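# Hang the ball-filled basket level on the stand peg

## Task

Pick up the shallow basket by its cord handle and hang it from the peg on the stand so that it sits as level as possible; the task counts as failed unless all the balls finish inside the basket.

## Robot and tools

Robot: two arms, left_arm and right_arm, each with a parallel two-finger gripper and a wrist camera. Calibrated base positions: left_arm at (+0.027, +0.229, 0) m, yawed slightly (quat_wxyz +1.000, 0, 0, +0.017); right_arm at (-0.026, -0.238, 0) m (quat_wxyz +1.000, 0, 0, -0.011). A camera stand is fixed to the floor behind the arms. Loose objects may occasionally get a short shove from outside.

Frame: everything uses the scene frame. Its origin is at table-top height, halfway between the two nominal bases; +x points out over the table, +z up, and left_arm lies toward +y. Arm names do not match the left or right of an image. Each gripper's fingers point along its own +z and separate along its own y. end_effector_position (metres) is the point between the finger pads, just under 1 cm back from the tips; end_effector_quat_wxyz gives its orientation.

execute_actions(actions, cameras): actions is a list of actions; each action is a table of up to 15 rows, one row per 1/30 s control step, and a short table repeats its final row to fill 15 steps. Every row has 14 numbers in [-1, 1]: left_arm dx, dy, dz, rx, ry, rz, opening, then the same seven for right_arm, always both arms. dx..rz are offsets, not poses: they are measured along scene-frame axes from that arm's Hand target as it was when the action began, and every row refers to that same start, not to the row before. Scale: 1.0 equals 0.6 m of travel or 180 degrees; rx, ry, rz form a single rotation vector, turning about the Hand target's position. A translation longer than 1.0 may be cut back along its direction. Opening is absolute: +1 fully open (about 87 mm between pads), +0.5 about 69 mm, 0 about 43 mm, -0.5 about 18 mm, -1 closed. All-zero pose numbers re-request the current Hand target; a 0 opening is a real command, so resend the present opening to leave a gripper unchanged. cameras lists camera names, ["all"] or []; images come by default only with an empty actions list, which also shows the full result.

move(target, speed, blend, opening_speed, blocking, cameras): drives each gripper on a straight line. target is one 14-number row laid out as above, or a list of up to 15 such rows; every row is an offset from the Hand targets at the moment the move starts, not from the previous row. speed: top path speed in m/s, 0.002 to 2.9 (default 0.25), rotation capped at twice that in rad/s; one value or one per row. blend: corner rounding radius in m for lists (0 means stop at each row). opening_speed: rate of finger change per second on the -1..1 scale, at least 0.2. blocking=false returns after about 0.5 s while the motion continues. A whole move lasts at most 10 s and does not avoid obstacles or the other arm. The result adds a move: line with the ending (done, off_target, moving, held, fault) and limits hit (limits=paced: pose clipped; limits=held: steps withheld). done means at rest within 10 mm and 2 degrees of target.

wait(seconds 0 to 10, cameras) lets time pass with commands held. stop(cameras) brakes a running move. zoom_image(camera, region) enlarges [x0, y0, x1, y1] pixels of the newest image from cam_high, cam_low, cam_left_wrist or cam_right_wrist, each side at most 504. read_manual(section="licences") only returns licence text. finished_scene(scene) ends the current scene, given its number as an integer; it is final, and the basket must stay hung with the balls in it without help.

Results: per arm, end_effector_position, quat, Hand target (last commanded pose after clipping, the base for the next offsets), Tool commands, grip_measured (on the opening scale; in Joint positions the gripper reads 0 closed to 1 open), Joint velocities (may be reported as within noise), Joint torques (joints 1 to 3 wrap at ±28 N m). Cameras are 672x504; calibration lines give K, distortion and T_world_to_cam, and wrist camera poses are computed from joint readings, so they can lag during motion.

Behaviour: orientation commands are clipped to within 40 degrees of the measured one each step. Friction and gravity often leave the gripper short, low or tilted, worst at long reach; check the reported pose after every move and send the remaining gap or re-level the gripper. Tiny commands may do nothing or drift sideways. A blocked arm keeps pushing until you command its target back past the gripper.

Gripping: at first contact note grip_measured and command about 0.04 lower for a firm hold, less for a lighter one. Readings can be off by about 1 mm.

Avoid: dropping the basket or spilling balls, releasing anything still moving, fast impacts with the stand or table, anything leaving the table, loads on the wrist camera cables, arms or grippers touching each other (the clearance check does not guard grippers or cameras), closing one gripper on the other's fingers, paths passing near an arm's own base, and long stretched or stalled holds: motors heat, a MOTOR HOT line appears at 75 °C, at 90 °C the arm folds and goes idle, at 100 °C it collapses. Any arm stop or fault is costly.

Each tool is called as name([rows], argument=value, ...), one row to a line, values as JSON.

## Session

execute_actions(actions=[])

Scene clock: 0.00 s.
left_arm: end_effector_position=(+0.4064, +0.2345, +0.0495) grip_measured=+1.000 end_effector_quat_wxyz=(+0.559, +0.019, +0.828, +0.035) | right_arm: end_effector_position=(+0.3477, -0.2399, +0.0560) grip_measured=+0.962 end_effector_quat_wxyz=(+0.576, -0.003, +0.817, +0.039)
Joint positions: left_arm=[-0.053 1.513 0.381 0.75 -0.054 0.063 1] | right_arm=[-0.044 1.483 0.343 0.796 -0.13 0.017 0.981]
Joint velocities: within noise
Joint torques (N m): no reading
Heat: left arm: 32 °C; right arm: 34 °C.
Hand target: left_arm +0.4085, +0.2344, +0.0532; +0.563, +0.018, +0.825, +0.035 | right_arm +0.3480, -0.2398, +0.0566; +0.575, -0.003, +0.818, +0.039
Tool commands: left_gripper/opening=+1.0 right_gripper/opening=+1.0

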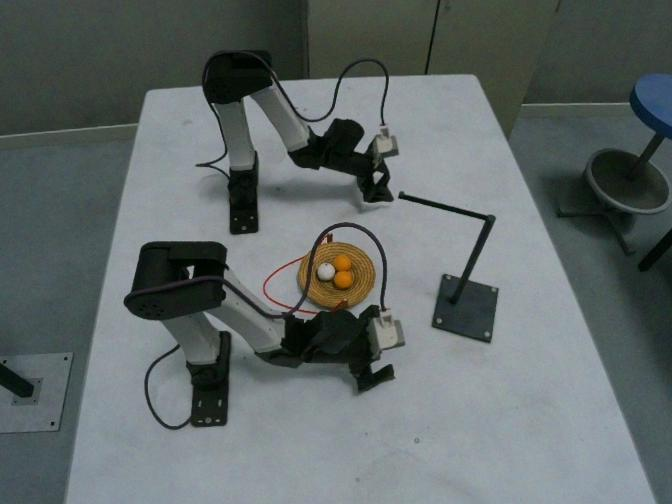

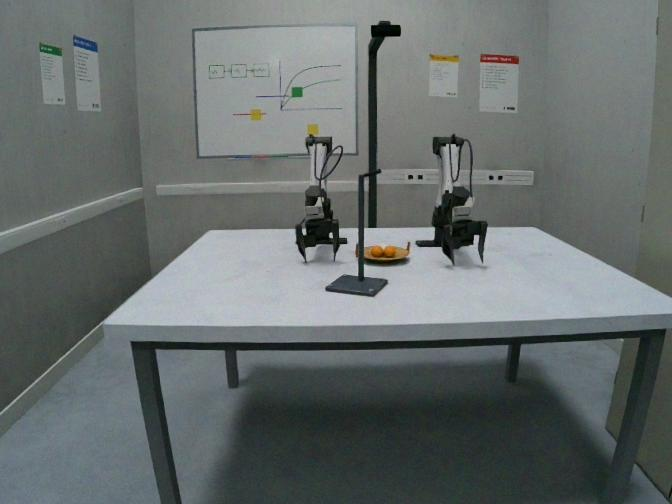

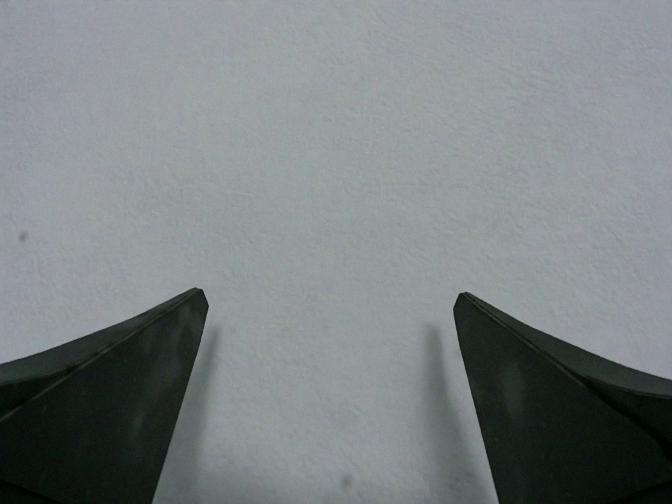

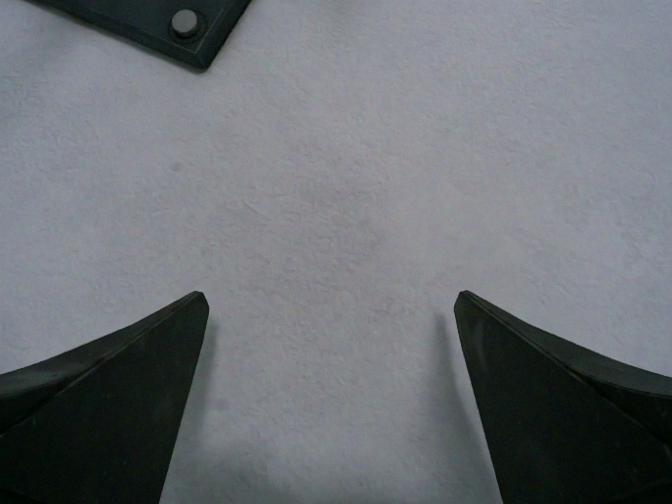

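zoom_image(camera="cam_high", region=[240, 200, 420, 335])

zoom_image(camera="cam_high", region=[370, 170, 520, 350])

zoom_image(camera="cam_low", region=[280, 150, 500, 310])

Scaled by 2.800 from the camera's 672x504 image, which has a finer 960x720 frame.

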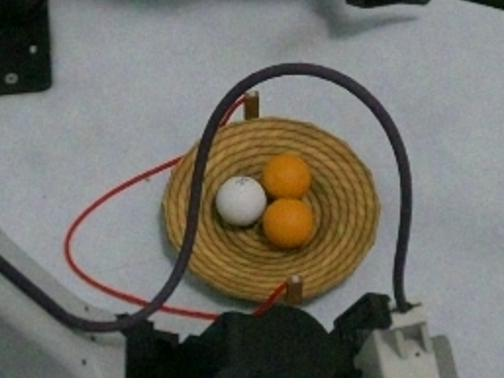

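Scaled by 2.800 from the camera's 672x504 image, which has a finer 960x720 frame.

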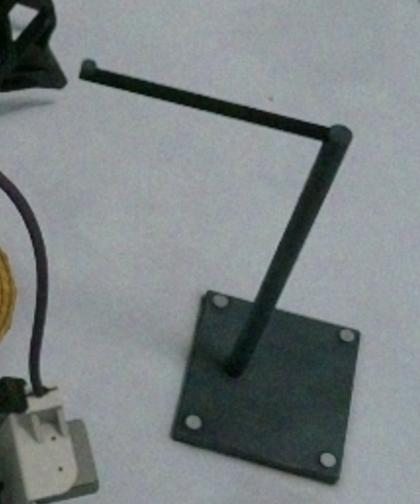

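Scaled by 2.291 from the camera's 672x504 image, which has a finer 960x720 frame.

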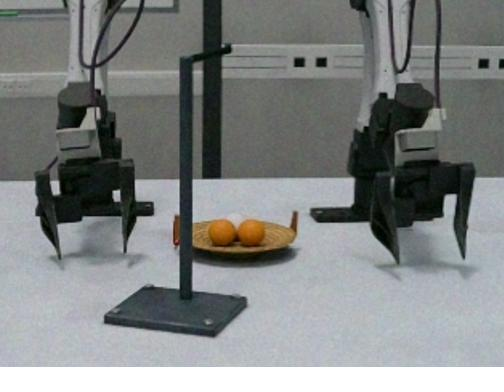

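zoom_image(camera="cam_low", region=[340, 225, 430, 275])

zoom_image(camera="cam_high", region=[255, 225, 385, 320])

Scaled by 5.600 from the camera's 672x504 image, which has a finer 960x720 frame.

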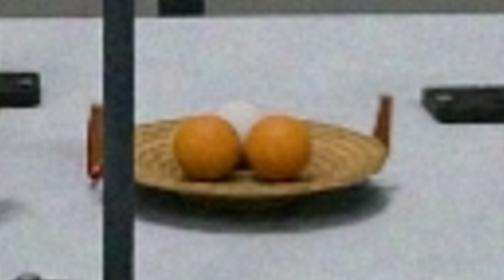

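Scaled by 3.877 from the camera's 672x504 image, which has a finer 960x720 frame.

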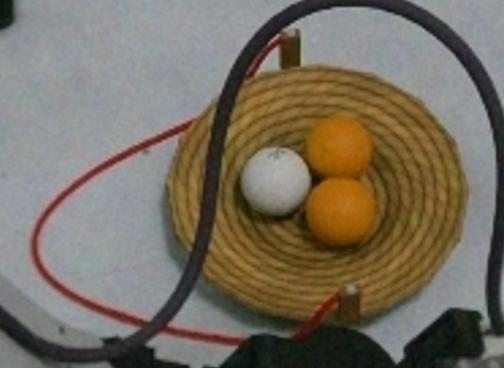

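move([
  [0,0,0,0,0,0,1,-0.163,0,0.273,0,0,0,1],
  [0,0,0,0,0,0,1,-0.402,0.30,0.20,-0.1944,0.1905,0.412,1],
], blend=[0.05,0], cameras=["all"])

Scene clock: 143.73 s.
left_arm: end_effector_position=(+0.4064, +0.2345, +0.0495) grip_measured=+1.000 end_effector_quat_wxyz=(+0.559, +0.019, +0.828, +0.035) | right_arm: end_effector_position=(+0.1095, -0.0587, +0.1729) grip_measured=+0.962 end_effector_quat_wxyz=(+0.176, -0.621, +0.751, +0.140)
Joint positions: left_arm=[-0.053 1.513 0.381 0.75 -0.054 0.063 1] | right_arm=[0.863 1.167 1.17 -1.175 -0.22 -0.496 0.981]
Joint torques (N m): left_arm=[0.23 -5.38 5.91 2.32 -0.01 0.09] | right_arm=[-0.16 -1.72 9.02 0.82 -0.09 -0.06]
Heat: left arm: 42 °C; right arm: 40 °C.
Hand target: left_arm +0.4085, +0.2344, +0.0532; +0.563, +0.018, +0.825, +0.035 | right_arm +0.1068, -0.0599, +0.1765; +0.166, -0.628, +0.748, +0.139
Off the commanded pose: left_arm 0.004 m, 1 deg | right_arm 0.005 m, 1 deg.
move: done
camera_calibration:
cam_right_wrist: T_world_to_cam=[[0.981178, -0.192935, 0.00810199, -0.121499], [-0.178574, -0.890577, 0.418311, -0.0843187], [-0.0734915, -0.411885, -0.908268, 0.28424], [0, 0, 0, 1]] pos_world=[0.125044, 0.0185406, 0.294422]

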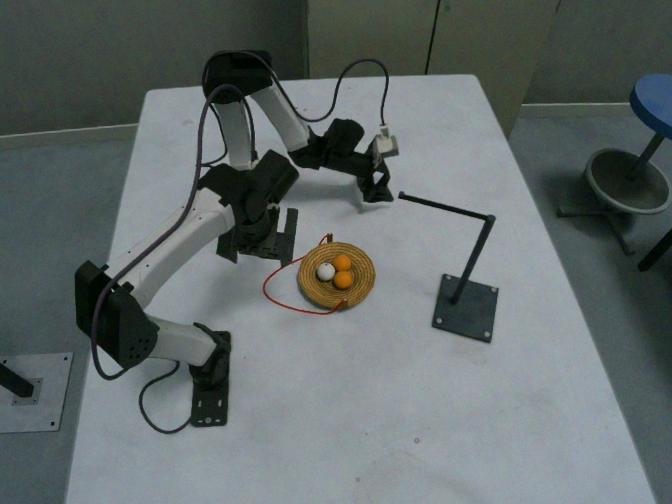

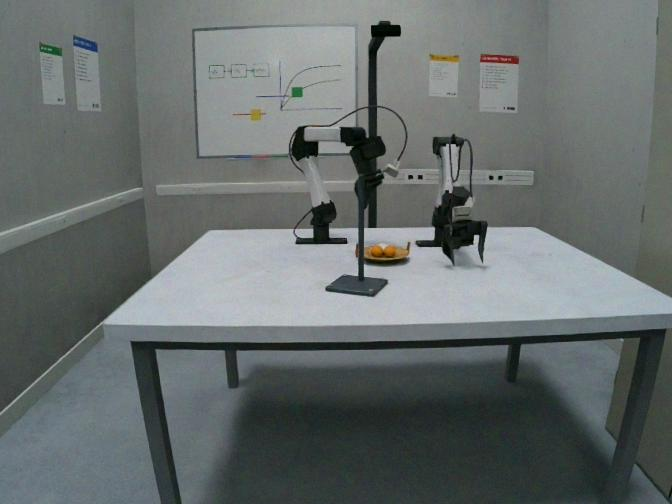

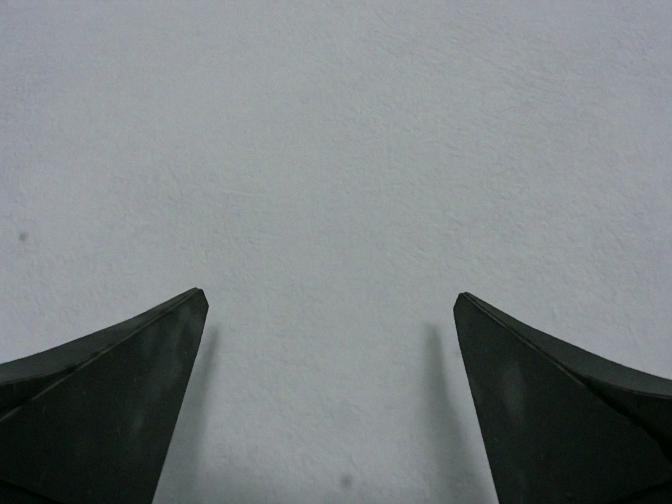

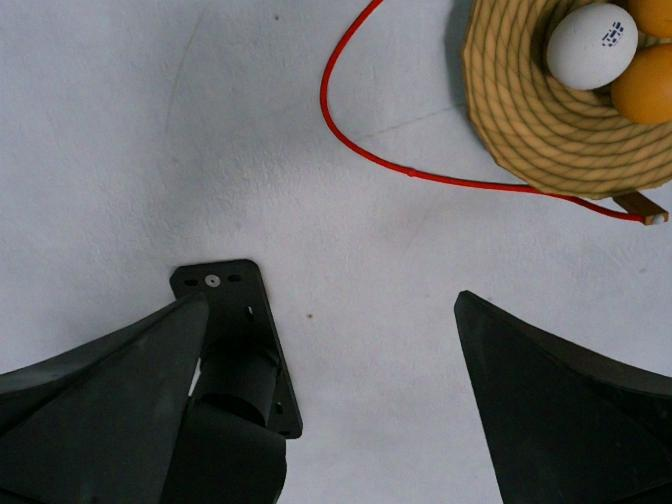

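move(target=[0,0,0,0,0,0,1,0.06,0.07,0.13,0,0,0.1,1], cameras=["cam_right_wrist"])

Scene clock: 167.63 s.
left_arm: end_effector_position=(+0.4064, +0.2345, +0.0495) grip_measured=+1.000 end_effector_quat_wxyz=(+0.559, +0.019, +0.828, +0.035) | right_arm: end_effector_position=(+0.1460, -0.0152, +0.2550) grip_measured=+0.962 end_effector_quat_wxyz=(-0.162, +0.734, -0.641, -0.157)
Joint positions: left_arm=[-0.053 1.513 0.381 0.75 -0.054 0.063 1] | right_arm=[0.843 1.521 1.794 -1.517 -0.323 -0.832 0.981]
Joint torques (N m): left_arm=[0.23 -5.38 5.91 2.33 -0.01 0.1] | right_arm=[-1.17 -3.58 7.9 0.63 -0.25 -0.11]
Heat: left arm: 43 °C; right arm: 41 °C.
Hand target: left_arm +0.4085, +0.2344, +0.0532; +0.563, +0.018, +0.825, +0.035 | right_arm +0.1428, -0.0179, +0.2546; -0.142, +0.737, -0.641, -0.163
Off the commanded pose: left_arm 0.004 m, 1 deg | right_arm 0.004 m, 2 deg.
joint sent to its limit (right arm) — joint 4 (wrist pitch), lower limit. The joint targets still meet the commanded pose.
move: done
camera_calibration:
cam_right_wrist: T_world_to_cam=[[0.991752, 0.12339, 0.0346689, -0.153175], [0.0978411, -0.903586, 0.417084, -0.113745], [0.0827905, -0.410252, -0.908207, 0.356622], [0, 0, 0, 1]] pos_world=[0.133516, 0.0624267, 0.376638]
Images, in order (width x height): cam_right_wrist 672x504.

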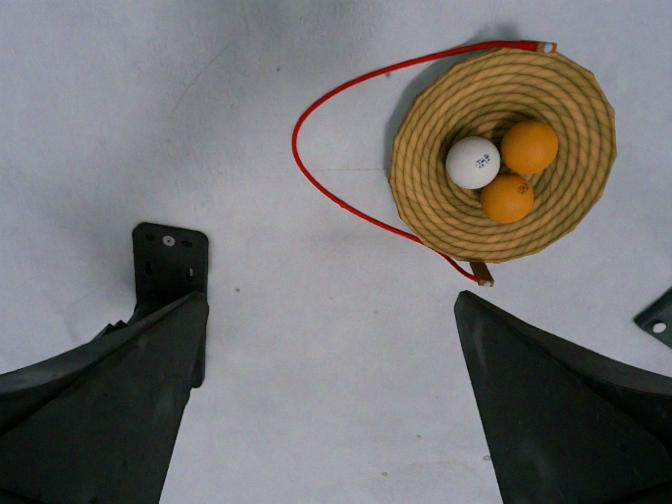

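move(target=[0,0,0,0,0,0,1,-0.0347,0.0348,-0.3243,0,0,-0.1,0], cameras=["cam_right_wrist","cam_high"])

Scene clock: 182.33 s.
left_arm: end_effector_position=(+0.4064, +0.2345, +0.0495) grip_measured=+1.000 end_effector_quat_wxyz=(+0.559, +0.019, +0.828, +0.035) | right_arm: end_effector_position=(+0.1239, +0.0056, +0.0635) grip_measured=+0.000 end_effector_quat_wxyz=(+0.167, -0.631, +0.744, +0.142)
Joint positions: left_arm=[-0.053 1.513 0.381 0.75 -0.054 0.063 1] | right_arm=[0.985 1.418 0.912 -0.661 -0.186 -0.406 0.5]
Joint torques (N m): left_arm=[0.21 -5.38 5.91 2.32 -0.01 0.1] | right_arm=[0.17 -5.39 4.83 1.31 0.08 0.09]
Heat: left arm: 43 °C; right arm: 41 °C.
Hand target: left_arm +0.4085, +0.2344, +0.0532; +0.563, +0.018, +0.825, +0.035 | right_arm +0.1219, +0.0031, +0.0600; +0.166, -0.628, +0.748, +0.139
Off the commanded pose: left_arm 0.004 m, 1 deg | right_arm 0.005 m, 1 deg.
move: done
camera_calibration:
cam_right_wrist: T_world_to_cam=[[0.986077, -0.166275, -0.00224265, -0.122472], [-0.149286, -0.891105, 0.428538, 0.0169897], [-0.0732539, -0.422237, -0.903521, 0.21214], [0, 0, 0, 1]] pos_world=[0.138843, 0.084349, 0.184118]
Images, in order (width x height): cam_high 672x504, cam_right_wrist 672x504.

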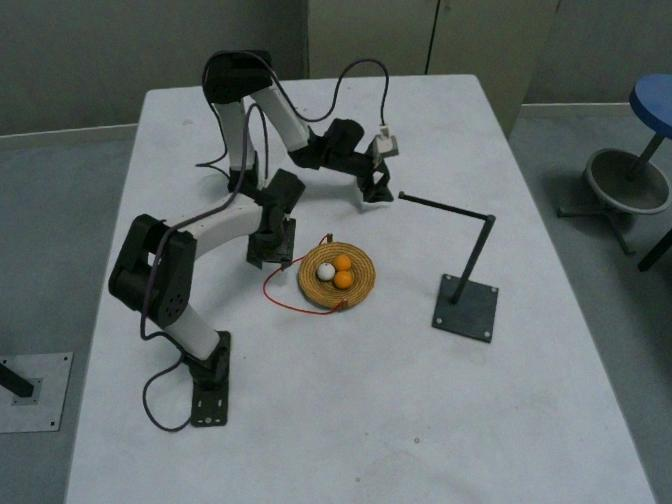

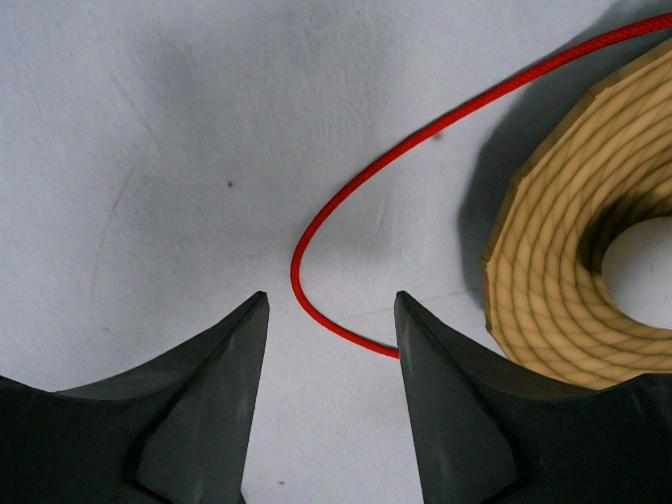

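move(target=[0,0,0,0,0,0,1,-0.0215,0.0065,-0.0558,0,0,-0.03,0], cameras=["cam_right_wrist"], speed=0.1)

Scene clock: 197.07 s.
left_arm: end_effector_position=(+0.4064, +0.2345, +0.0495) grip_measured=+1.000 end_effector_quat_wxyz=(+0.559, +0.019, +0.828, +0.035) | right_arm: end_effector_position=(+0.1117, +0.0108, +0.0360) grip_measured=+0.000 end_effector_quat_wxyz=(+0.182, -0.595, +0.771, +0.138)
Joint positions: left_arm=[-0.053 1.513 0.381 0.75 -0.054 0.063 1] | right_arm=[1.05 1.418 0.788 -0.494 -0.122 -0.258 0.5]
Joint torques (N m): left_arm=[0.23 -5.38 5.91 2.33 -0.01 0.1] | right_arm=[0.1 -3.37 4.9 1.48 0.09 0.13]
Heat: left arm: 44 °C; right arm: 40 °C.
Hand target: left_arm +0.4085, +0.2344, +0.0532; +0.563, +0.018, +0.825, +0.035 | right_arm +0.1091, +0.0070, +0.0265; +0.172, -0.592, +0.777, +0.131
Off the commanded pose: left_arm 0.004 m, 1 deg | right_arm 0.011 m, 2 deg.
move: off_target (right_arm)
camera_calibration:
cam_right_wrist: T_world_to_cam=[[0.966172, -0.257874, 0.00346788, -0.106609], [-0.236498, -0.880559, 0.410713, 0.0418098], [-0.102859, -0.39764, -0.911758, 0.19185], [0, 0, 0, 1]] pos_world=[0.132624, 0.0856112, 0.158118]
Images, in order (width x height): cam_right_wrist 672x504.

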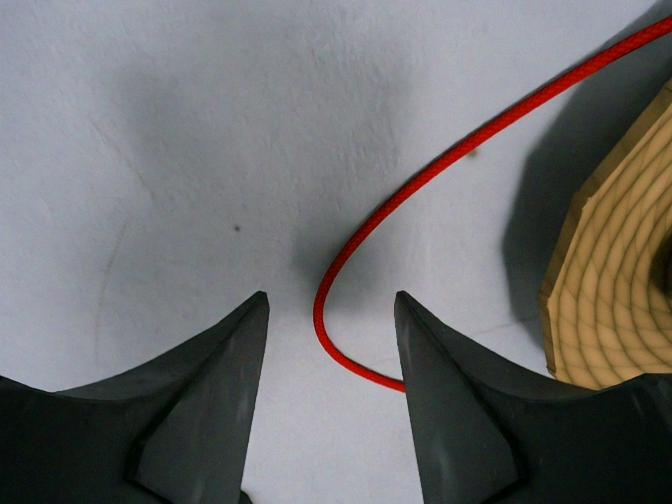

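move(target=[0,0,0,0,0,0,1,0,0,-0.012,0,0,0,0], cameras=["cam_right_wrist"], speed=0.1)

Scene clock: 207.80 s.
left_arm: end_effector_position=(+0.4064, +0.2345, +0.0495) grip_measured=+1.000 end_effector_quat_wxyz=(+0.559, +0.019, +0.828, +0.035) | right_arm: end_effector_position=(+0.1117, +0.0108, +0.0288) grip_measured=+0.000 end_effector_quat_wxyz=(+0.182, -0.594, +0.771, +0.138)
Joint positions: left_arm=[-0.053 1.513 0.381 0.75 -0.054 0.063 1] | right_arm=[1.05 1.431 0.767 -0.461 -0.122 -0.258 0.5]
Joint torques (N m): left_arm=[0.23 -5.38 5.91 2.33 -0.01 0.09] | right_arm=[-0.1 -3.4 4.71 1.46 0.1 0.12]
Heat: left arm: 44 °C; right arm: 40 °C.
Hand target: left_arm +0.4085, +0.2344, +0.0532; +0.563, +0.018, +0.825, +0.035 | right_arm +0.1091, +0.0069, +0.0192; +0.172, -0.591, +0.777, +0.131
Off the commanded pose: left_arm 0.004 m, 1 deg | right_arm 0.011 m, 2 deg.
move: off_target (right_arm)
camera_calibration:
cam_right_wrist: T_world_to_cam=[[0.96596, -0.258669, 0.003418, -0.106577], [-0.237193, -0.880334, 0.410794, 0.044851], [-0.103251, -0.397621, -0.911722, 0.18534], [0, 0, 0, 1]] pos_world=[0.132724, 0.0856107, 0.150918]
Images, in order (width x height): cam_right_wrist 672x504.

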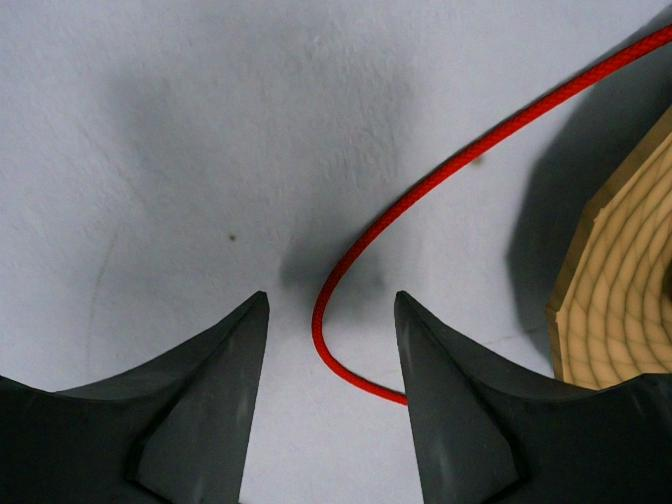

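move(target=[0,0,0,0,0,0,1,-0.0153,-0.0175,-0.02,0,0,0,0], cameras=["cam_right_wrist"], speed=0.1)

Scene clock: 228.53 s.
left_arm: end_effector_position=(+0.4064, +0.2345, +0.0495) grip_measured=+1.000 end_effector_quat_wxyz=(+0.559, +0.019, +0.828, +0.035) | right_arm: end_effector_position=(+0.1061, +0.0043, +0.0188) grip_measured=+0.000 end_effector_quat_wxyz=(+0.186, -0.593, +0.771, +0.136)
Joint positions: left_arm=[-0.053 1.513 0.381 0.75 -0.054 0.063 1] | right_arm=[1.061 1.412 0.706 -0.413 -0.111 -0.248 0.5]
Joint torques (N m): left_arm=[0.23 -5.39 5.91 2.32 -0.01 0.09] | right_arm=[0.08 -3.93 3.06 1.5 0.09 0.12]
Heat: left arm: 45 °C; right arm: 39 °C.
Hand target: left_arm +0.4085, +0.2344, +0.0532; +0.563, +0.018, +0.825, +0.035 | right_arm +0.0999, -0.0036, +0.0073; +0.172, -0.591, +0.777, +0.131
Off the commanded pose: left_arm 0.004 m, 1 deg | right_arm 0.015 m, 2 deg.
move: off_target (right_arm)
camera_calibration:
cam_right_wrist: T_world_to_cam=[[0.965127, -0.261612, 0.00946072, -0.102808], [-0.242578, -0.88015, 0.408033, 0.0425225], [-0.0984196, -0.396099, -0.912918, 0.172632], [0, 0, 0, 1]] pos_world=[0.126528, 0.07891, 0.141221]
Images, in order (width x height): cam_right_wrist 672x504.

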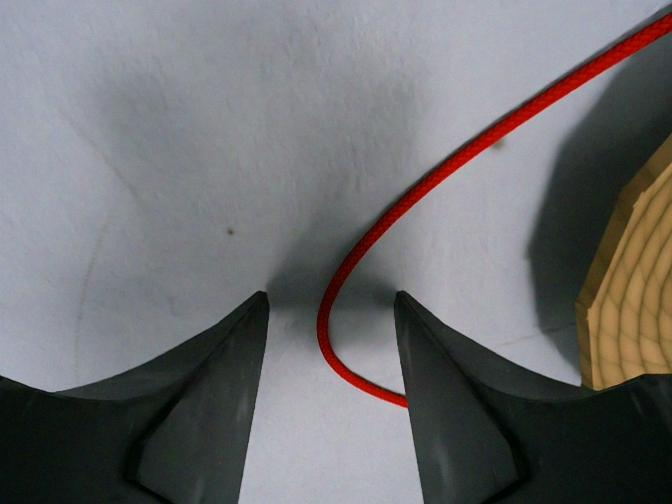

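move(target=[0,0,0,0,0,0,1,-0.01,-0.011,-0.0142,0,0,0,0], cameras=["cam_right_wrist"], speed=0.1)

Scene clock: 235.97 s.
left_arm: end_effector_position=(+0.4064, +0.2345, +0.0495) grip_measured=+1.000 end_effector_quat_wxyz=(+0.559, +0.019, +0.828, +0.035) | right_arm: end_effector_position=(+0.1053, +0.0037, +0.0189) grip_measured=+0.000 end_effector_quat_wxyz=(+0.204, -0.592, +0.767, +0.139)
Joint positions: left_arm=[-0.053 1.513 0.381 0.75 -0.054 0.063 1] | right_arm=[1.069 1.375 0.664 -0.37 -0.1 -0.243 0.5]
Joint torques (N m): left_arm=[0.23 -5.37 5.9 2.33 -0.01 0.1] | right_arm=[0.02 -2.45 2.37 1.42 0.01 0.11]
Heat: left arm: 45 °C; right arm: 39 °C.
Hand target: left_arm +0.4085, +0.2344, +0.0532; +0.563, +0.018, +0.825, +0.035 | right_arm +0.0939, -0.0102, -0.0012; +0.172, -0.592, +0.777, +0.131
Off the commanded pose: left_arm 0.004 m, 1 deg | right_arm 0.027 m, 4 deg.
move: off_target (right_arm)
camera_calibration:
cam_right_wrist: T_world_to_cam=[[0.964222, -0.263713, 0.0270474, -0.102466], [-0.254247, -0.891041, 0.376038, 0.0435948], [-0.0750659, -0.369461, -0.926209, 0.169993], [0, 0, 0, 1]] pos_world=[0.122645, 0.0746286, 0.143827]
Images, in order (width x height): cam_right_wrist 672x504.

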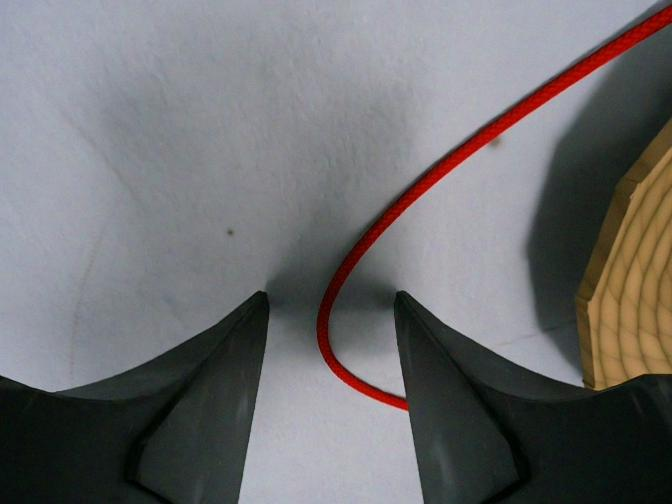

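move([
  [0,0,0,0,0,0,1,0,0,0.03,0,0,0,0],
  [0,0,0,0,0,0,1,0.0,-0.002,0.014,0,0,0,0],
], cameras=["cam_right_wrist"], speed=0.1)

Scene clock: 245.30 s.
left_arm: end_effector_position=(+0.4064, +0.2345, +0.0495) grip_measured=+1.000 end_effector_quat_wxyz=(+0.559, +0.019, +0.828, +0.035) | right_arm: end_effector_position=(+0.1053, +0.0038, +0.0196) grip_measured=+0.000 end_effector_quat_wxyz=(+0.205, -0.591, +0.767, +0.140)
Joint positions: left_arm=[-0.053 1.513 0.381 0.75 -0.054 0.063 1] | right_arm=[1.069 1.371 0.664 -0.371 -0.1 -0.242 0.5]
Joint torques (N m): left_arm=[0.23 -5.37 5.91 2.33 0 0.09] | right_arm=[-0.12 -3.74 4.34 1.08 -0.06 0.09]
Heat: left arm: 46 °C; right arm: 39 °C.
Hand target: left_arm +0.4085, +0.2344, +0.0532; +0.563, +0.018, +0.825, +0.035 | right_arm +0.0939, -0.0113, +0.0072; +0.172, -0.592, +0.777, +0.131
Off the commanded pose: left_arm 0.004 m, 1 deg | right_arm 0.023 m, 4 deg.
move: off_target (right_arm)
camera_calibration:
cam_right_wrist: T_world_to_cam=[[0.964022, -0.264421, 0.0272726, -0.102376], [-0.255154, -0.891668, 0.373931, 0.0436058], [-0.0745572, -0.367436, -0.927056, 0.170692], [0, 0, 0, 1]] pos_world=[0.122545, 0.0745297, 0.144727]
Images, in order (width x height): cam_right_wrist 672x504.

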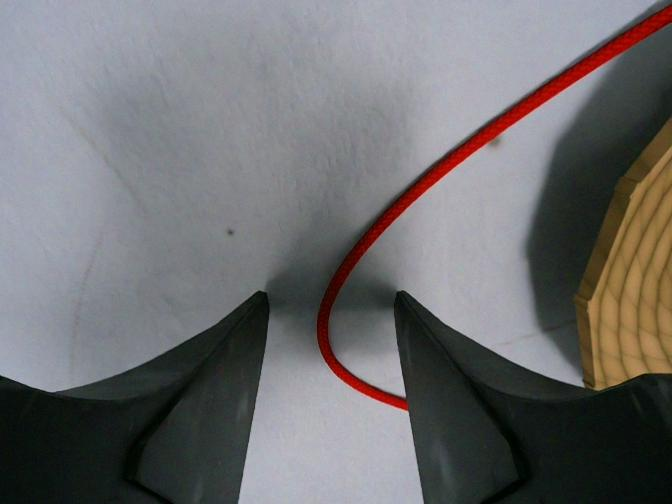

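move(target=[0,0,0,0,0,0,1,0,0,0,0,0,0,-1], cameras=["cam_right_wrist"], opening_speed=0.6)

Scene clock: 250.27 s.
left_arm: end_effector_position=(+0.4064, +0.2345, +0.0495) grip_measured=+1.000 end_effector_quat_wxyz=(+0.559, +0.019, +0.828, +0.035) | right_arm: end_effector_position=(+0.1053, +0.0038, +0.0196) grip_measured=-0.948 end_effector_quat_wxyz=(+0.205, -0.591, +0.768, +0.140)
Joint positions: left_arm=[-0.053 1.513 0.381 0.75 -0.054 0.063 1] | right_arm=[1.069 1.371 0.664 -0.37 -0.1 -0.241 0.026]
Joint torques (N m): left_arm=[0.23 -5.37 5.91 2.32 -0.01 0.09] | right_arm=[0.05 -3.77 4.11 1.03 -0.09 0.09]
Heat: left arm: 46 °C; right arm: 39 °C.
Hand target: left_arm +0.4085, +0.2344, +0.0532; +0.563, +0.018, +0.825, +0.035 | right_arm +0.0939, -0.0114, +0.0072; +0.172, -0.592, +0.777, +0.131
Off the commanded pose: left_arm 0.004 m, 1 deg | right_arm 0.023 m, 4 deg.
move: off_target (right_arm)
camera_calibration:
cam_right_wrist: T_world_to_cam=[[0.963779, -0.265353, 0.0267914, -0.102402], [-0.255864, -0.891592, 0.373626, 0.0437449], [-0.0752559, -0.366948, -0.927192, 0.170868], [0, 0, 0, 1]] pos_world=[0.122745, 0.0745295, 0.144827]
Images, in order (width x height): cam_right_wrist 672x504.

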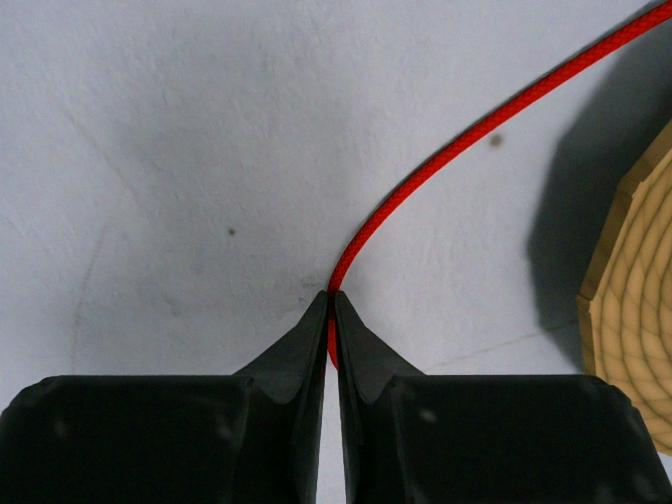

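move([
  [0,0,0,0,0,0,1,0.0935,0.011,0.288,0.093,-0.026,-0.016,-1],
  [0,0,0,0,0,0,1,0.268,0.006,0.36,0.187,-0.053,-0.033,-1],
], cameras=["all"], blend=[0.03,0], speed=0.12)

Scene clock: 262.30 s.
left_arm: end_effector_position=(+0.4064, +0.2345, +0.0495) grip_measured=+1.000 end_effector_quat_wxyz=(+0.559, +0.019, +0.828, +0.035) | right_arm: end_effector_position=(+0.2473, -0.0126, +0.2141) grip_measured=-0.949 end_effector_quat_wxyz=(+0.394, -0.480, +0.729, +0.289)
Joint positions: left_arm=[-0.053 1.513 0.381 0.75 -0.054 0.063 1] | right_arm=[0.45 1.29 1.141 -0.567 -0.648 -0.434 0.025]
Joint torques (N m): left_arm=[0.21 -5.37 5.9 2.33 0 0.09] | right_arm=[-0.53 -2.85 9.84 2.06 -0.31 -0.04]
Heat: left arm: 46 °C; right arm: 39 °C.
Hand target: left_arm +0.4085, +0.2344, +0.0532; +0.563, +0.018, +0.825, +0.035 | right_arm +0.2547, -0.0077, +0.2232; +0.405, -0.485, +0.718, +0.292
Off the commanded pose: left_arm 0.004 m, 1 deg | right_arm 0.013 m, 2 deg.
move: off_target (right_arm)
camera_calibration:
cam_right_wrist: T_world_to_cam=[[0.926321, -0.374038, -0.0450031, -0.225539], [-0.376631, -0.916616, -0.134032, 0.130974], [0.0088823, 0.141106, -0.989955, 0.354879], [0, 0, 0, 1]] pos_world=[0.255099, -0.0143829, 0.358718]

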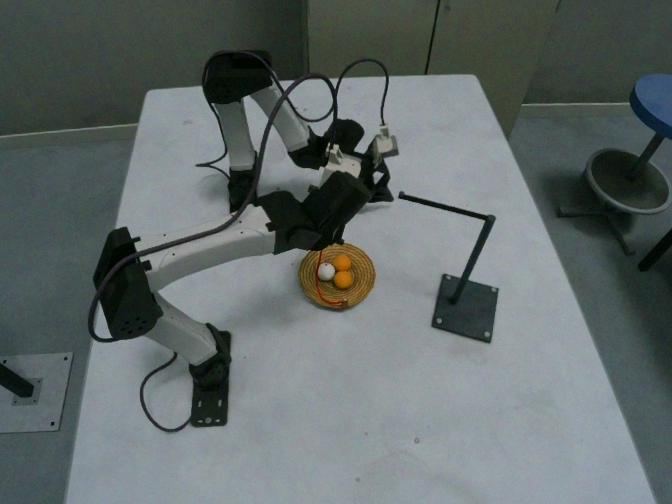

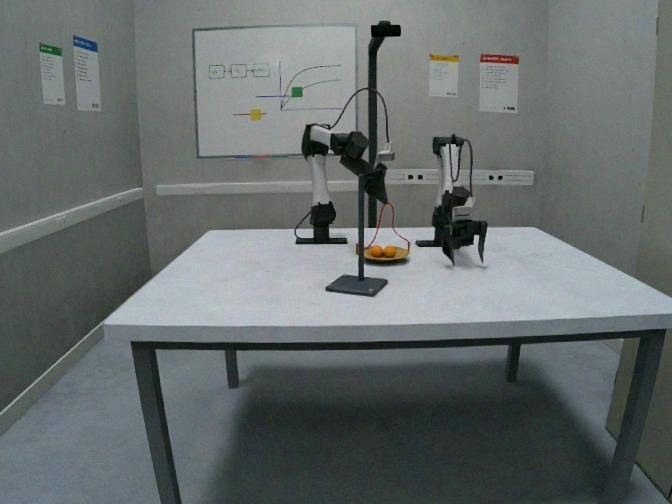

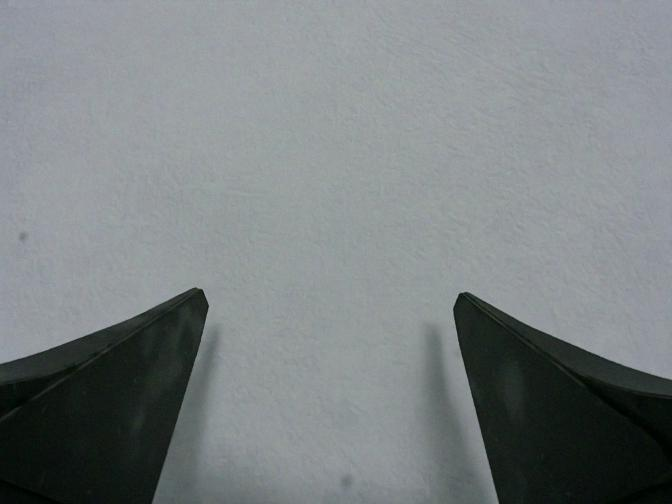

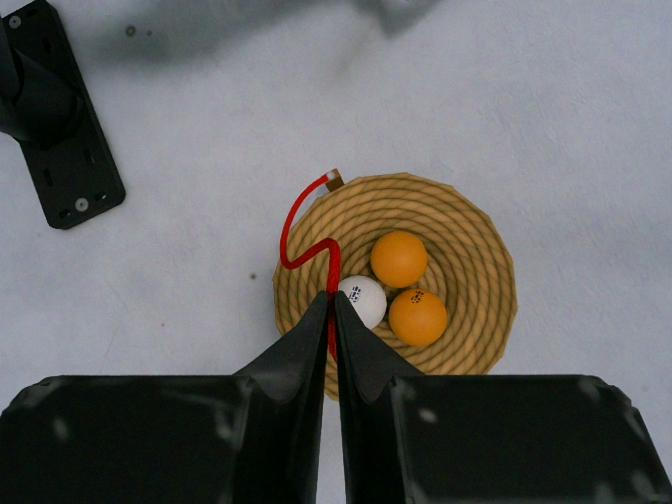

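move(target=[0,0,0,0,0,0,1,0.0717,0.0127,0.033,0,0,0,-1], cameras=["cam_low","cam_right_wrist"], speed=0.1)

zoom_image(camera="cam_low", region=[330, 180, 450, 280])

Scene clock: 268.00 s.
left_arm: end_effector_position=(+0.4064, +0.2345, +0.0495) grip_measured=+1.000 end_effector_quat_wxyz=(+0.559, +0.019, +0.828, +0.035) | right_arm: end_effector_position=(+0.2963, -0.0010, +0.2419) grip_measured=-0.949 end_effector_quat_wxyz=(+0.412, -0.480, +0.719, +0.287)
Joint positions: left_arm=[-0.053 1.513 0.381 0.75 -0.054 0.063 1] | right_arm=[0.416 1.461 1.364 -0.591 -0.676 -0.455 0.025]
Joint torques (N m): left_arm=[0.24 -5.39 5.9 2.33 -0.01 0.09] | right_arm=[-0.66 -4.04 9.94 1.61 -0.31 -0.13]
Heat: left arm: 46 °C; right arm: 41 °C.
Hand target: left_arm +0.4085, +0.2344, +0.0532; +0.563, +0.018, +0.825, +0.035 | right_arm +0.2977, -0.0001, +0.2430; +0.405, -0.485, +0.718, +0.292
Off the commanded pose: left_arm 0.004 m, 1 deg | right_arm 0.002 m, 1 deg.
move: done
camera_calibration:
cam_right_wrist: T_world_to_cam=[[0.926564, -0.375611, -0.0199126, -0.271479], [-0.373489, -0.912474, -0.167027, 0.170851], [0.0445675, 0.162198, -0.985751, 0.368663], [0, 0, 0, 1]] pos_world=[0.298923, -0.00587005, 0.386541]
Images, in order (width x height): cam_low 672x504, cam_right_wrist 672x504.

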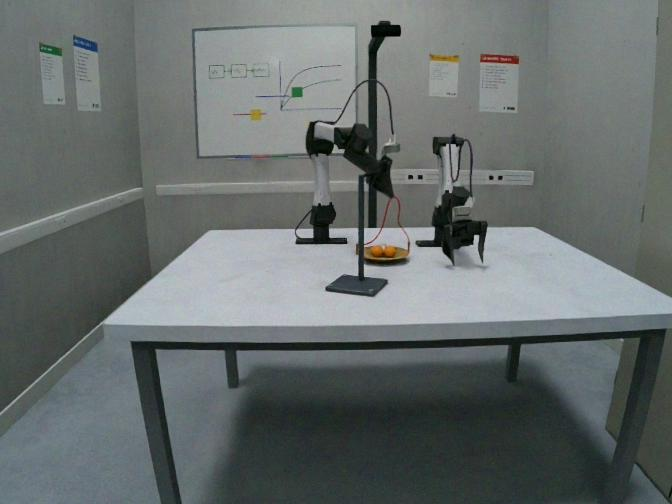

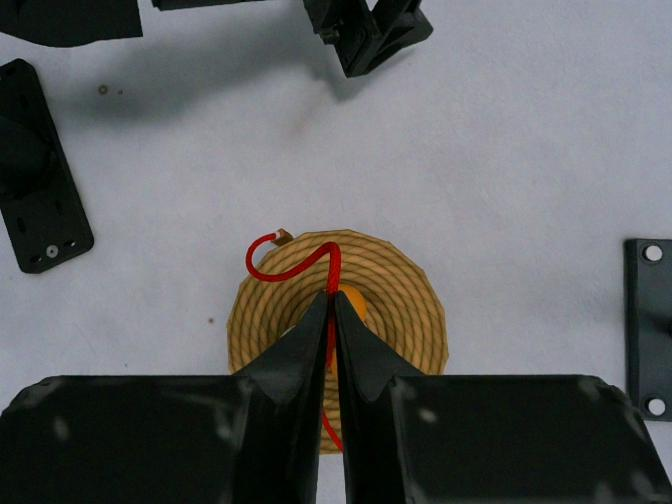

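Scaled by 4.200 from the camera's 672x504 image, which has a finer 960x720 frame.

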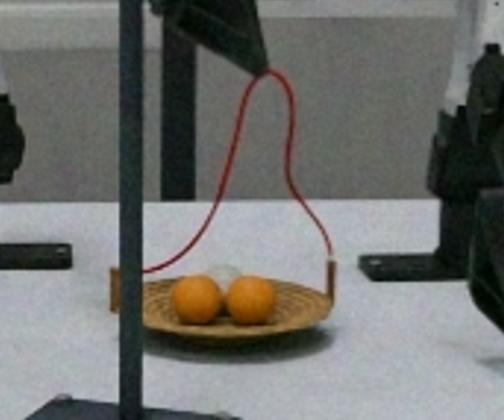

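move(target=[0,0,0,0,0,0,1,-0.0167,-0.0433,0.05,0,0,0,-1], cameras=["cam_low","cam_right_wrist"], speed=0.1)

zoom_image(camera="cam_low", region=[330, 180, 450, 280])

Scene clock: 279.87 s.
left_arm: end_effector_position=(+0.4064, +0.2345, +0.0495) grip_measured=+1.000 end_effector_quat_wxyz=(+0.559, +0.019, +0.828, +0.035) | right_arm: end_effector_position=(+0.2918, -0.0250, +0.2601) grip_measured=-0.949 end_effector_quat_wxyz=(+0.398, -0.479, +0.727, +0.290)
Joint positions: left_arm=[-0.053 1.513 0.381 0.75 -0.054 0.063 1] | right_arm=[0.345 1.461 1.466 -0.767 -0.728 -0.518 0.025]
Joint torques (N m): left_arm=[0.23 -5.38 5.91 2.32 -0.01 0.09] | right_arm=[-0.9 -6.78 9.73 1.5 -0.38 -0.11]
Heat: left arm: 47 °C; right arm: 43 °C.
Hand target: left_arm +0.4085, +0.2344, +0.0532; +0.563, +0.018, +0.825, +0.035 | right_arm +0.2877, -0.0261, +0.2730; +0.405, -0.485, +0.718, +0.292
Off the commanded pose: left_arm 0.004 m, 1 deg | right_arm 0.014 m, 2 deg.
move: off_target (right_arm)
camera_calibration:
cam_right_wrist: T_world_to_cam=[[0.9258, -0.375551, -0.0430744, -0.26965], [-0.377728, -0.914647, -0.144023, 0.145436], [0.0146901, 0.149607, -0.988636, 0.399936], [0, 0, 0, 1]] pos_world=[0.298702, -0.0280783, 0.404722]
Images, in order (width x height): cam_low 672x504, cam_right_wrist 672x504.

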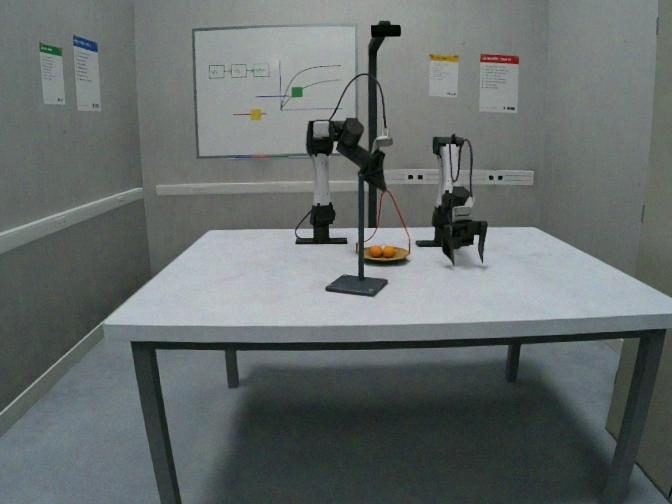

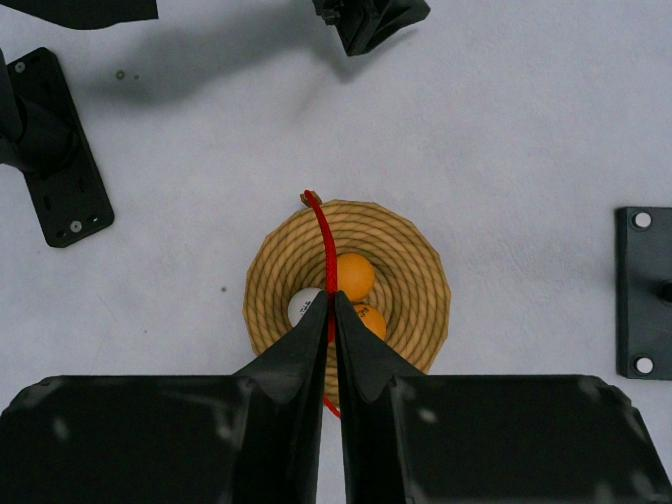

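Scaled by 4.200 from the camera's 672x504 image, which has a finer 960x720 frame.

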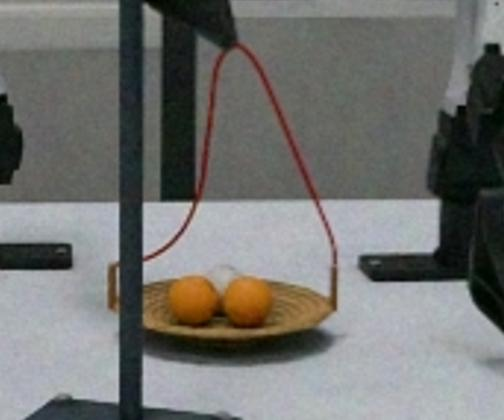

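move([
  [0,0,0,0,0,0,1,-0.23,0.027,-0.172,-0.093,0.026,0.016,-1],
  [0,0,0,0,0,0,1,-0.318,0.03,-0.405,-0.187,0.053,0.033,-1],
], cameras=["cam_right_wrist"], blend=[0.03,0], speed=0.15)

Scene clock: 302.70 s.
left_arm: end_effector_position=(+0.4064, +0.2345, +0.0495) grip_measured=+1.000 end_effector_quat_wxyz=(+0.559, +0.019, +0.828, +0.035) | right_arm: end_effector_position=(+0.0987, -0.0051, +0.0376) grip_measured=-0.949 end_effector_quat_wxyz=(+0.180, -0.595, +0.771, +0.137)
Joint positions: left_arm=[-0.053 1.513 0.381 0.75 -0.054 0.063 1] | right_arm=[1.063 1.335 0.731 -0.524 -0.117 -0.247 0.025]
Joint torques (N m): left_arm=[0.23 -5.38 5.91 2.32 -0.01 0.09] | right_arm=[-0.03 -2.89 5.2 1.51 0.13 0.11]
Heat: left arm: 47 °C; right arm: 45 °C.
Hand target: left_arm +0.4085, +0.2344, +0.0532; +0.563, +0.018, +0.825, +0.035 | right_arm +0.0969, -0.0081, +0.0300; +0.172, -0.592, +0.777, +0.131
Off the commanded pose: left_arm 0.004 m, 1 deg | right_arm 0.008 m, 1 deg.
move: done
camera_calibration:
cam_right_wrist: T_world_to_cam=[[0.966185, -0.257845, 0.00131878, -0.098071], [-0.235117, -0.878897, 0.415043, 0.0237602], [-0.105858, -0.401318, -0.909801, 0.18592], [0, 0, 0, 1]] pos_world=[0.120022, 0.0702085, 0.159418]
Images, in order (width x height): cam_right_wrist 672x504.

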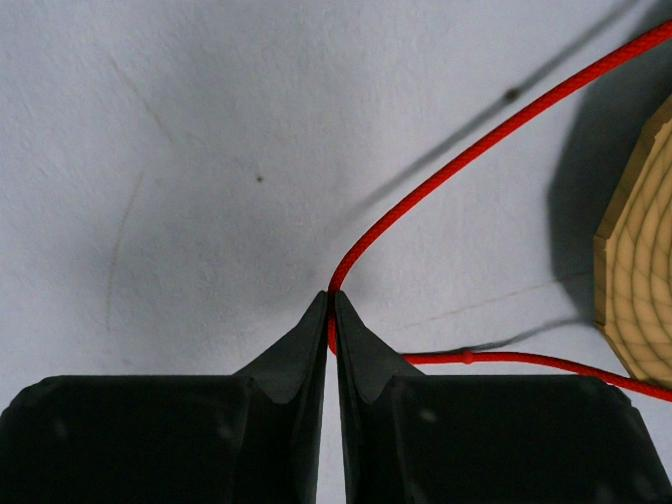

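move(target=[0,0,0,0,0,0,1,0,0,-0.03,0,0,0,-1], speed=0.1)

move(target=[0,0,0,0,0,0,1,0,0,0,0,0,0,-0.4], opening_speed=0.7, cameras=["cam_right_wrist"])

Scene clock: 314.77 s.
left_arm: end_effector_position=(+0.4064, +0.2345, +0.0495) grip_measured=+1.000 end_effector_quat_wxyz=(+0.559, +0.019, +0.828, +0.035) | right_arm: end_effector_position=(+0.0994, -0.0042, +0.0206) grip_measured=-0.949 end_effector_quat_wxyz=(+0.181, -0.594, +0.771, +0.138)
Joint positions: left_arm=[-0.053 1.513 0.381 0.75 -0.054 0.063 1] | right_arm=[1.063 1.368 0.682 -0.439 -0.117 -0.247 0.025]
Joint torques (N m): left_arm=[0.23 -5.37 5.91 2.32 -0.01 0.09] | right_arm=[0.05 -2.91 4.72 1.49 0.12 0.13]
Heat: left arm: 47 °C; right arm: 44 °C.
Hand target: left_arm +0.4085, +0.2344, +0.0532; +0.563, +0.018, +0.825, +0.035 | right_arm +0.0968, -0.0081, +0.0119; +0.172, -0.592, +0.777, +0.131
Off the commanded pose: left_arm 0.004 m, 1 deg | right_arm 0.010 m, 1 deg.
move: done

Scene clock: 315.83 s.
left_arm: end_effector_position=(+0.4064, +0.2345, +0.0495) grip_measured=+1.000 end_effector_quat_wxyz=(+0.559, +0.019, +0.828, +0.035) | right_arm: end_effector_position=(+0.0994, -0.0041, +0.0206) grip_measured=-0.400 end_effector_quat_wxyz=(+0.182, -0.594, +0.771, +0.138)
Joint positions: left_arm=[-0.053 1.513 0.381 0.75 -0.054 0.063 1] | right_arm=[1.063 1.368 0.682 -0.438 -0.117 -0.247 0.3]
Joint torques (N m): left_arm=[0.21 -5.37 5.91 2.32 0 0.09] | right_arm=[-0.01 -2.89 4.83 1.51 0.1 0.12]
Heat: left arm: 47 °C; right arm: 44 °C.
Hand target: left_arm +0.4085, +0.2344, +0.0532; +0.563, +0.018, +0.825, +0.035 | right_arm +0.0968, -0.0081, +0.0119; +0.172, -0.592, +0.777, +0.131
Off the commanded pose: left_arm 0.004 m, 1 deg | right_arm 0.010 m, 2 deg.
move: done
camera_calibration:
cam_right_wrist: T_world_to_cam=[[0.966009, -0.258494, 0.00272206, -0.0985821], [-0.236599, -0.879846, 0.412179, 0.0321039], [-0.104151, -0.398813, -0.911099, 0.170873], [0, 0, 0, 1]] pos_world=[0.120623, 0.0709099, 0.142718]
Images, in order (width x height): cam_right_wrist 672x504.

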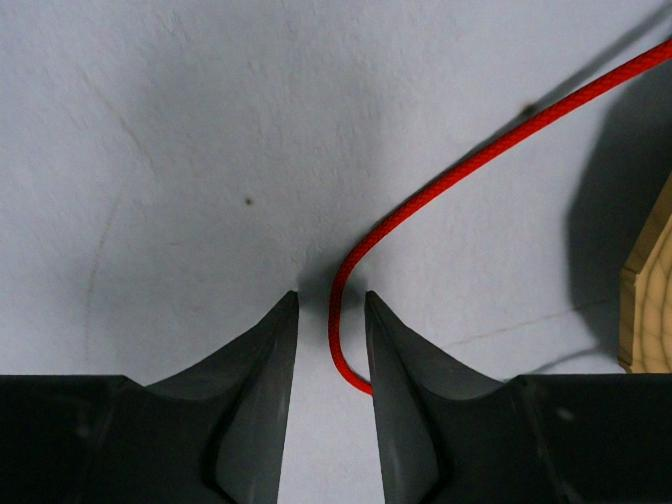

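move(target=[0,0,0,0,0,0,1,-0.008,-0.037,0.003,0,0,0,-0.4], cameras=["cam_right_wrist"], speed=0.1)

Scene clock: 323.17 s.
left_arm: end_effector_position=(+0.4064, +0.2345, +0.0495) grip_measured=+1.000 end_effector_quat_wxyz=(+0.559, +0.019, +0.828, +0.035) | right_arm: end_effector_position=(+0.0994, -0.0162, +0.0191) grip_measured=-0.400 end_effector_quat_wxyz=(+0.192, -0.587, +0.774, +0.138)
Joint positions: left_arm=[-0.053 1.513 0.381 0.75 -0.054 0.063 1] | right_arm=[1.04 1.308 0.625 -0.423 -0.117 -0.253 0.3]
Joint torques (N m): left_arm=[0.23 -5.38 5.89 2.32 -0.01 0.09] | right_arm=[-0.92 -5.19 4.25 0.97 -0.09 -0.12]
Heat: left arm: 48 °C; right arm: 43 °C.
Hand target: left_arm +0.4085, +0.2344, +0.0532; +0.563, +0.018, +0.825, +0.035 | right_arm +0.0921, -0.0303, +0.0138; +0.172, -0.592, +0.777, +0.131
Off the commanded pose: left_arm 0.004 m, 1 deg | right_arm 0.017 m, 3 deg.
move: off_target (right_arm)
camera_calibration:
cam_right_wrist: T_world_to_cam=[[0.96149, -0.274642, 0.0104551, -0.101539], [-0.256182, -0.881787, 0.396009, 0.0242799], [-0.0995417, -0.383437, -0.918187, 0.164535], [0, 0, 0, 1]] pos_world=[0.120227, 0.0566114, 0.14252]
Images, in order (width x height): cam_right_wrist 672x504.

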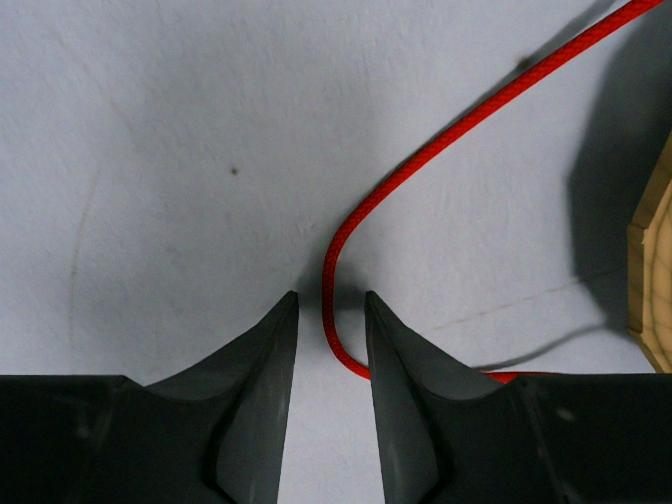

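move(target=[0,0,0,0,0,0,1,-0.005,-0.014,0.012,0,0,0,-0.4], cameras=["cam_right_wrist"], speed=0.1)

Scene clock: 330.13 s.
left_arm: end_effector_position=(+0.4064, +0.2345, +0.0495) grip_measured=+1.000 end_effector_quat_wxyz=(+0.559, +0.019, +0.828, +0.035) | right_arm: end_effector_position=(+0.0954, -0.0282, +0.0238) grip_measured=-0.400 end_effector_quat_wxyz=(+0.186, -0.587, +0.776, +0.134)
Joint positions: left_arm=[-0.053 1.513 0.381 0.75 -0.054 0.063 1] | right_arm=[1.029 1.256 0.615 -0.481 -0.117 -0.262 0.3]
Joint torques (N m): left_arm=[0.23 -5.37 5.91 2.33 -0.01 0.09] | right_arm=[-0.75 -4.96 4.79 1.03 -0.05 -0.11]
Heat: left arm: 48 °C; right arm: 42 °C.
Hand target: left_arm +0.4085, +0.2344, +0.0532; +0.563, +0.018, +0.825, +0.035 | right_arm +0.0891, -0.0387, +0.0209; +0.172, -0.591, +0.777, +0.131
Off the commanded pose: left_arm 0.004 m, 1 deg | right_arm 0.012 m, 2 deg.
move: off_target (right_arm)
camera_calibration:
cam_right_wrist: T_world_to_cam=[[0.96076, -0.2772, 0.0100305, -0.101061], [-0.256806, -0.875243, 0.409879, 0.0107247], [-0.104839, -0.396371, -0.912085, 0.163805], [0, 0, 0, 1]] pos_world=[0.117023, 0.0463001, 0.146022]
Images, in order (width x height): cam_right_wrist 672x504.

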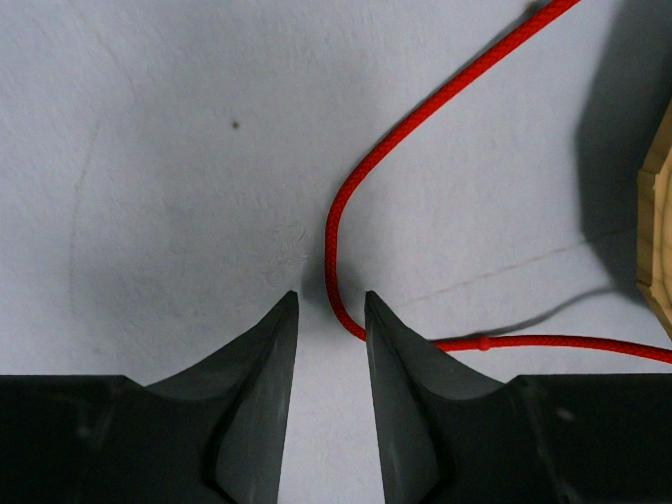

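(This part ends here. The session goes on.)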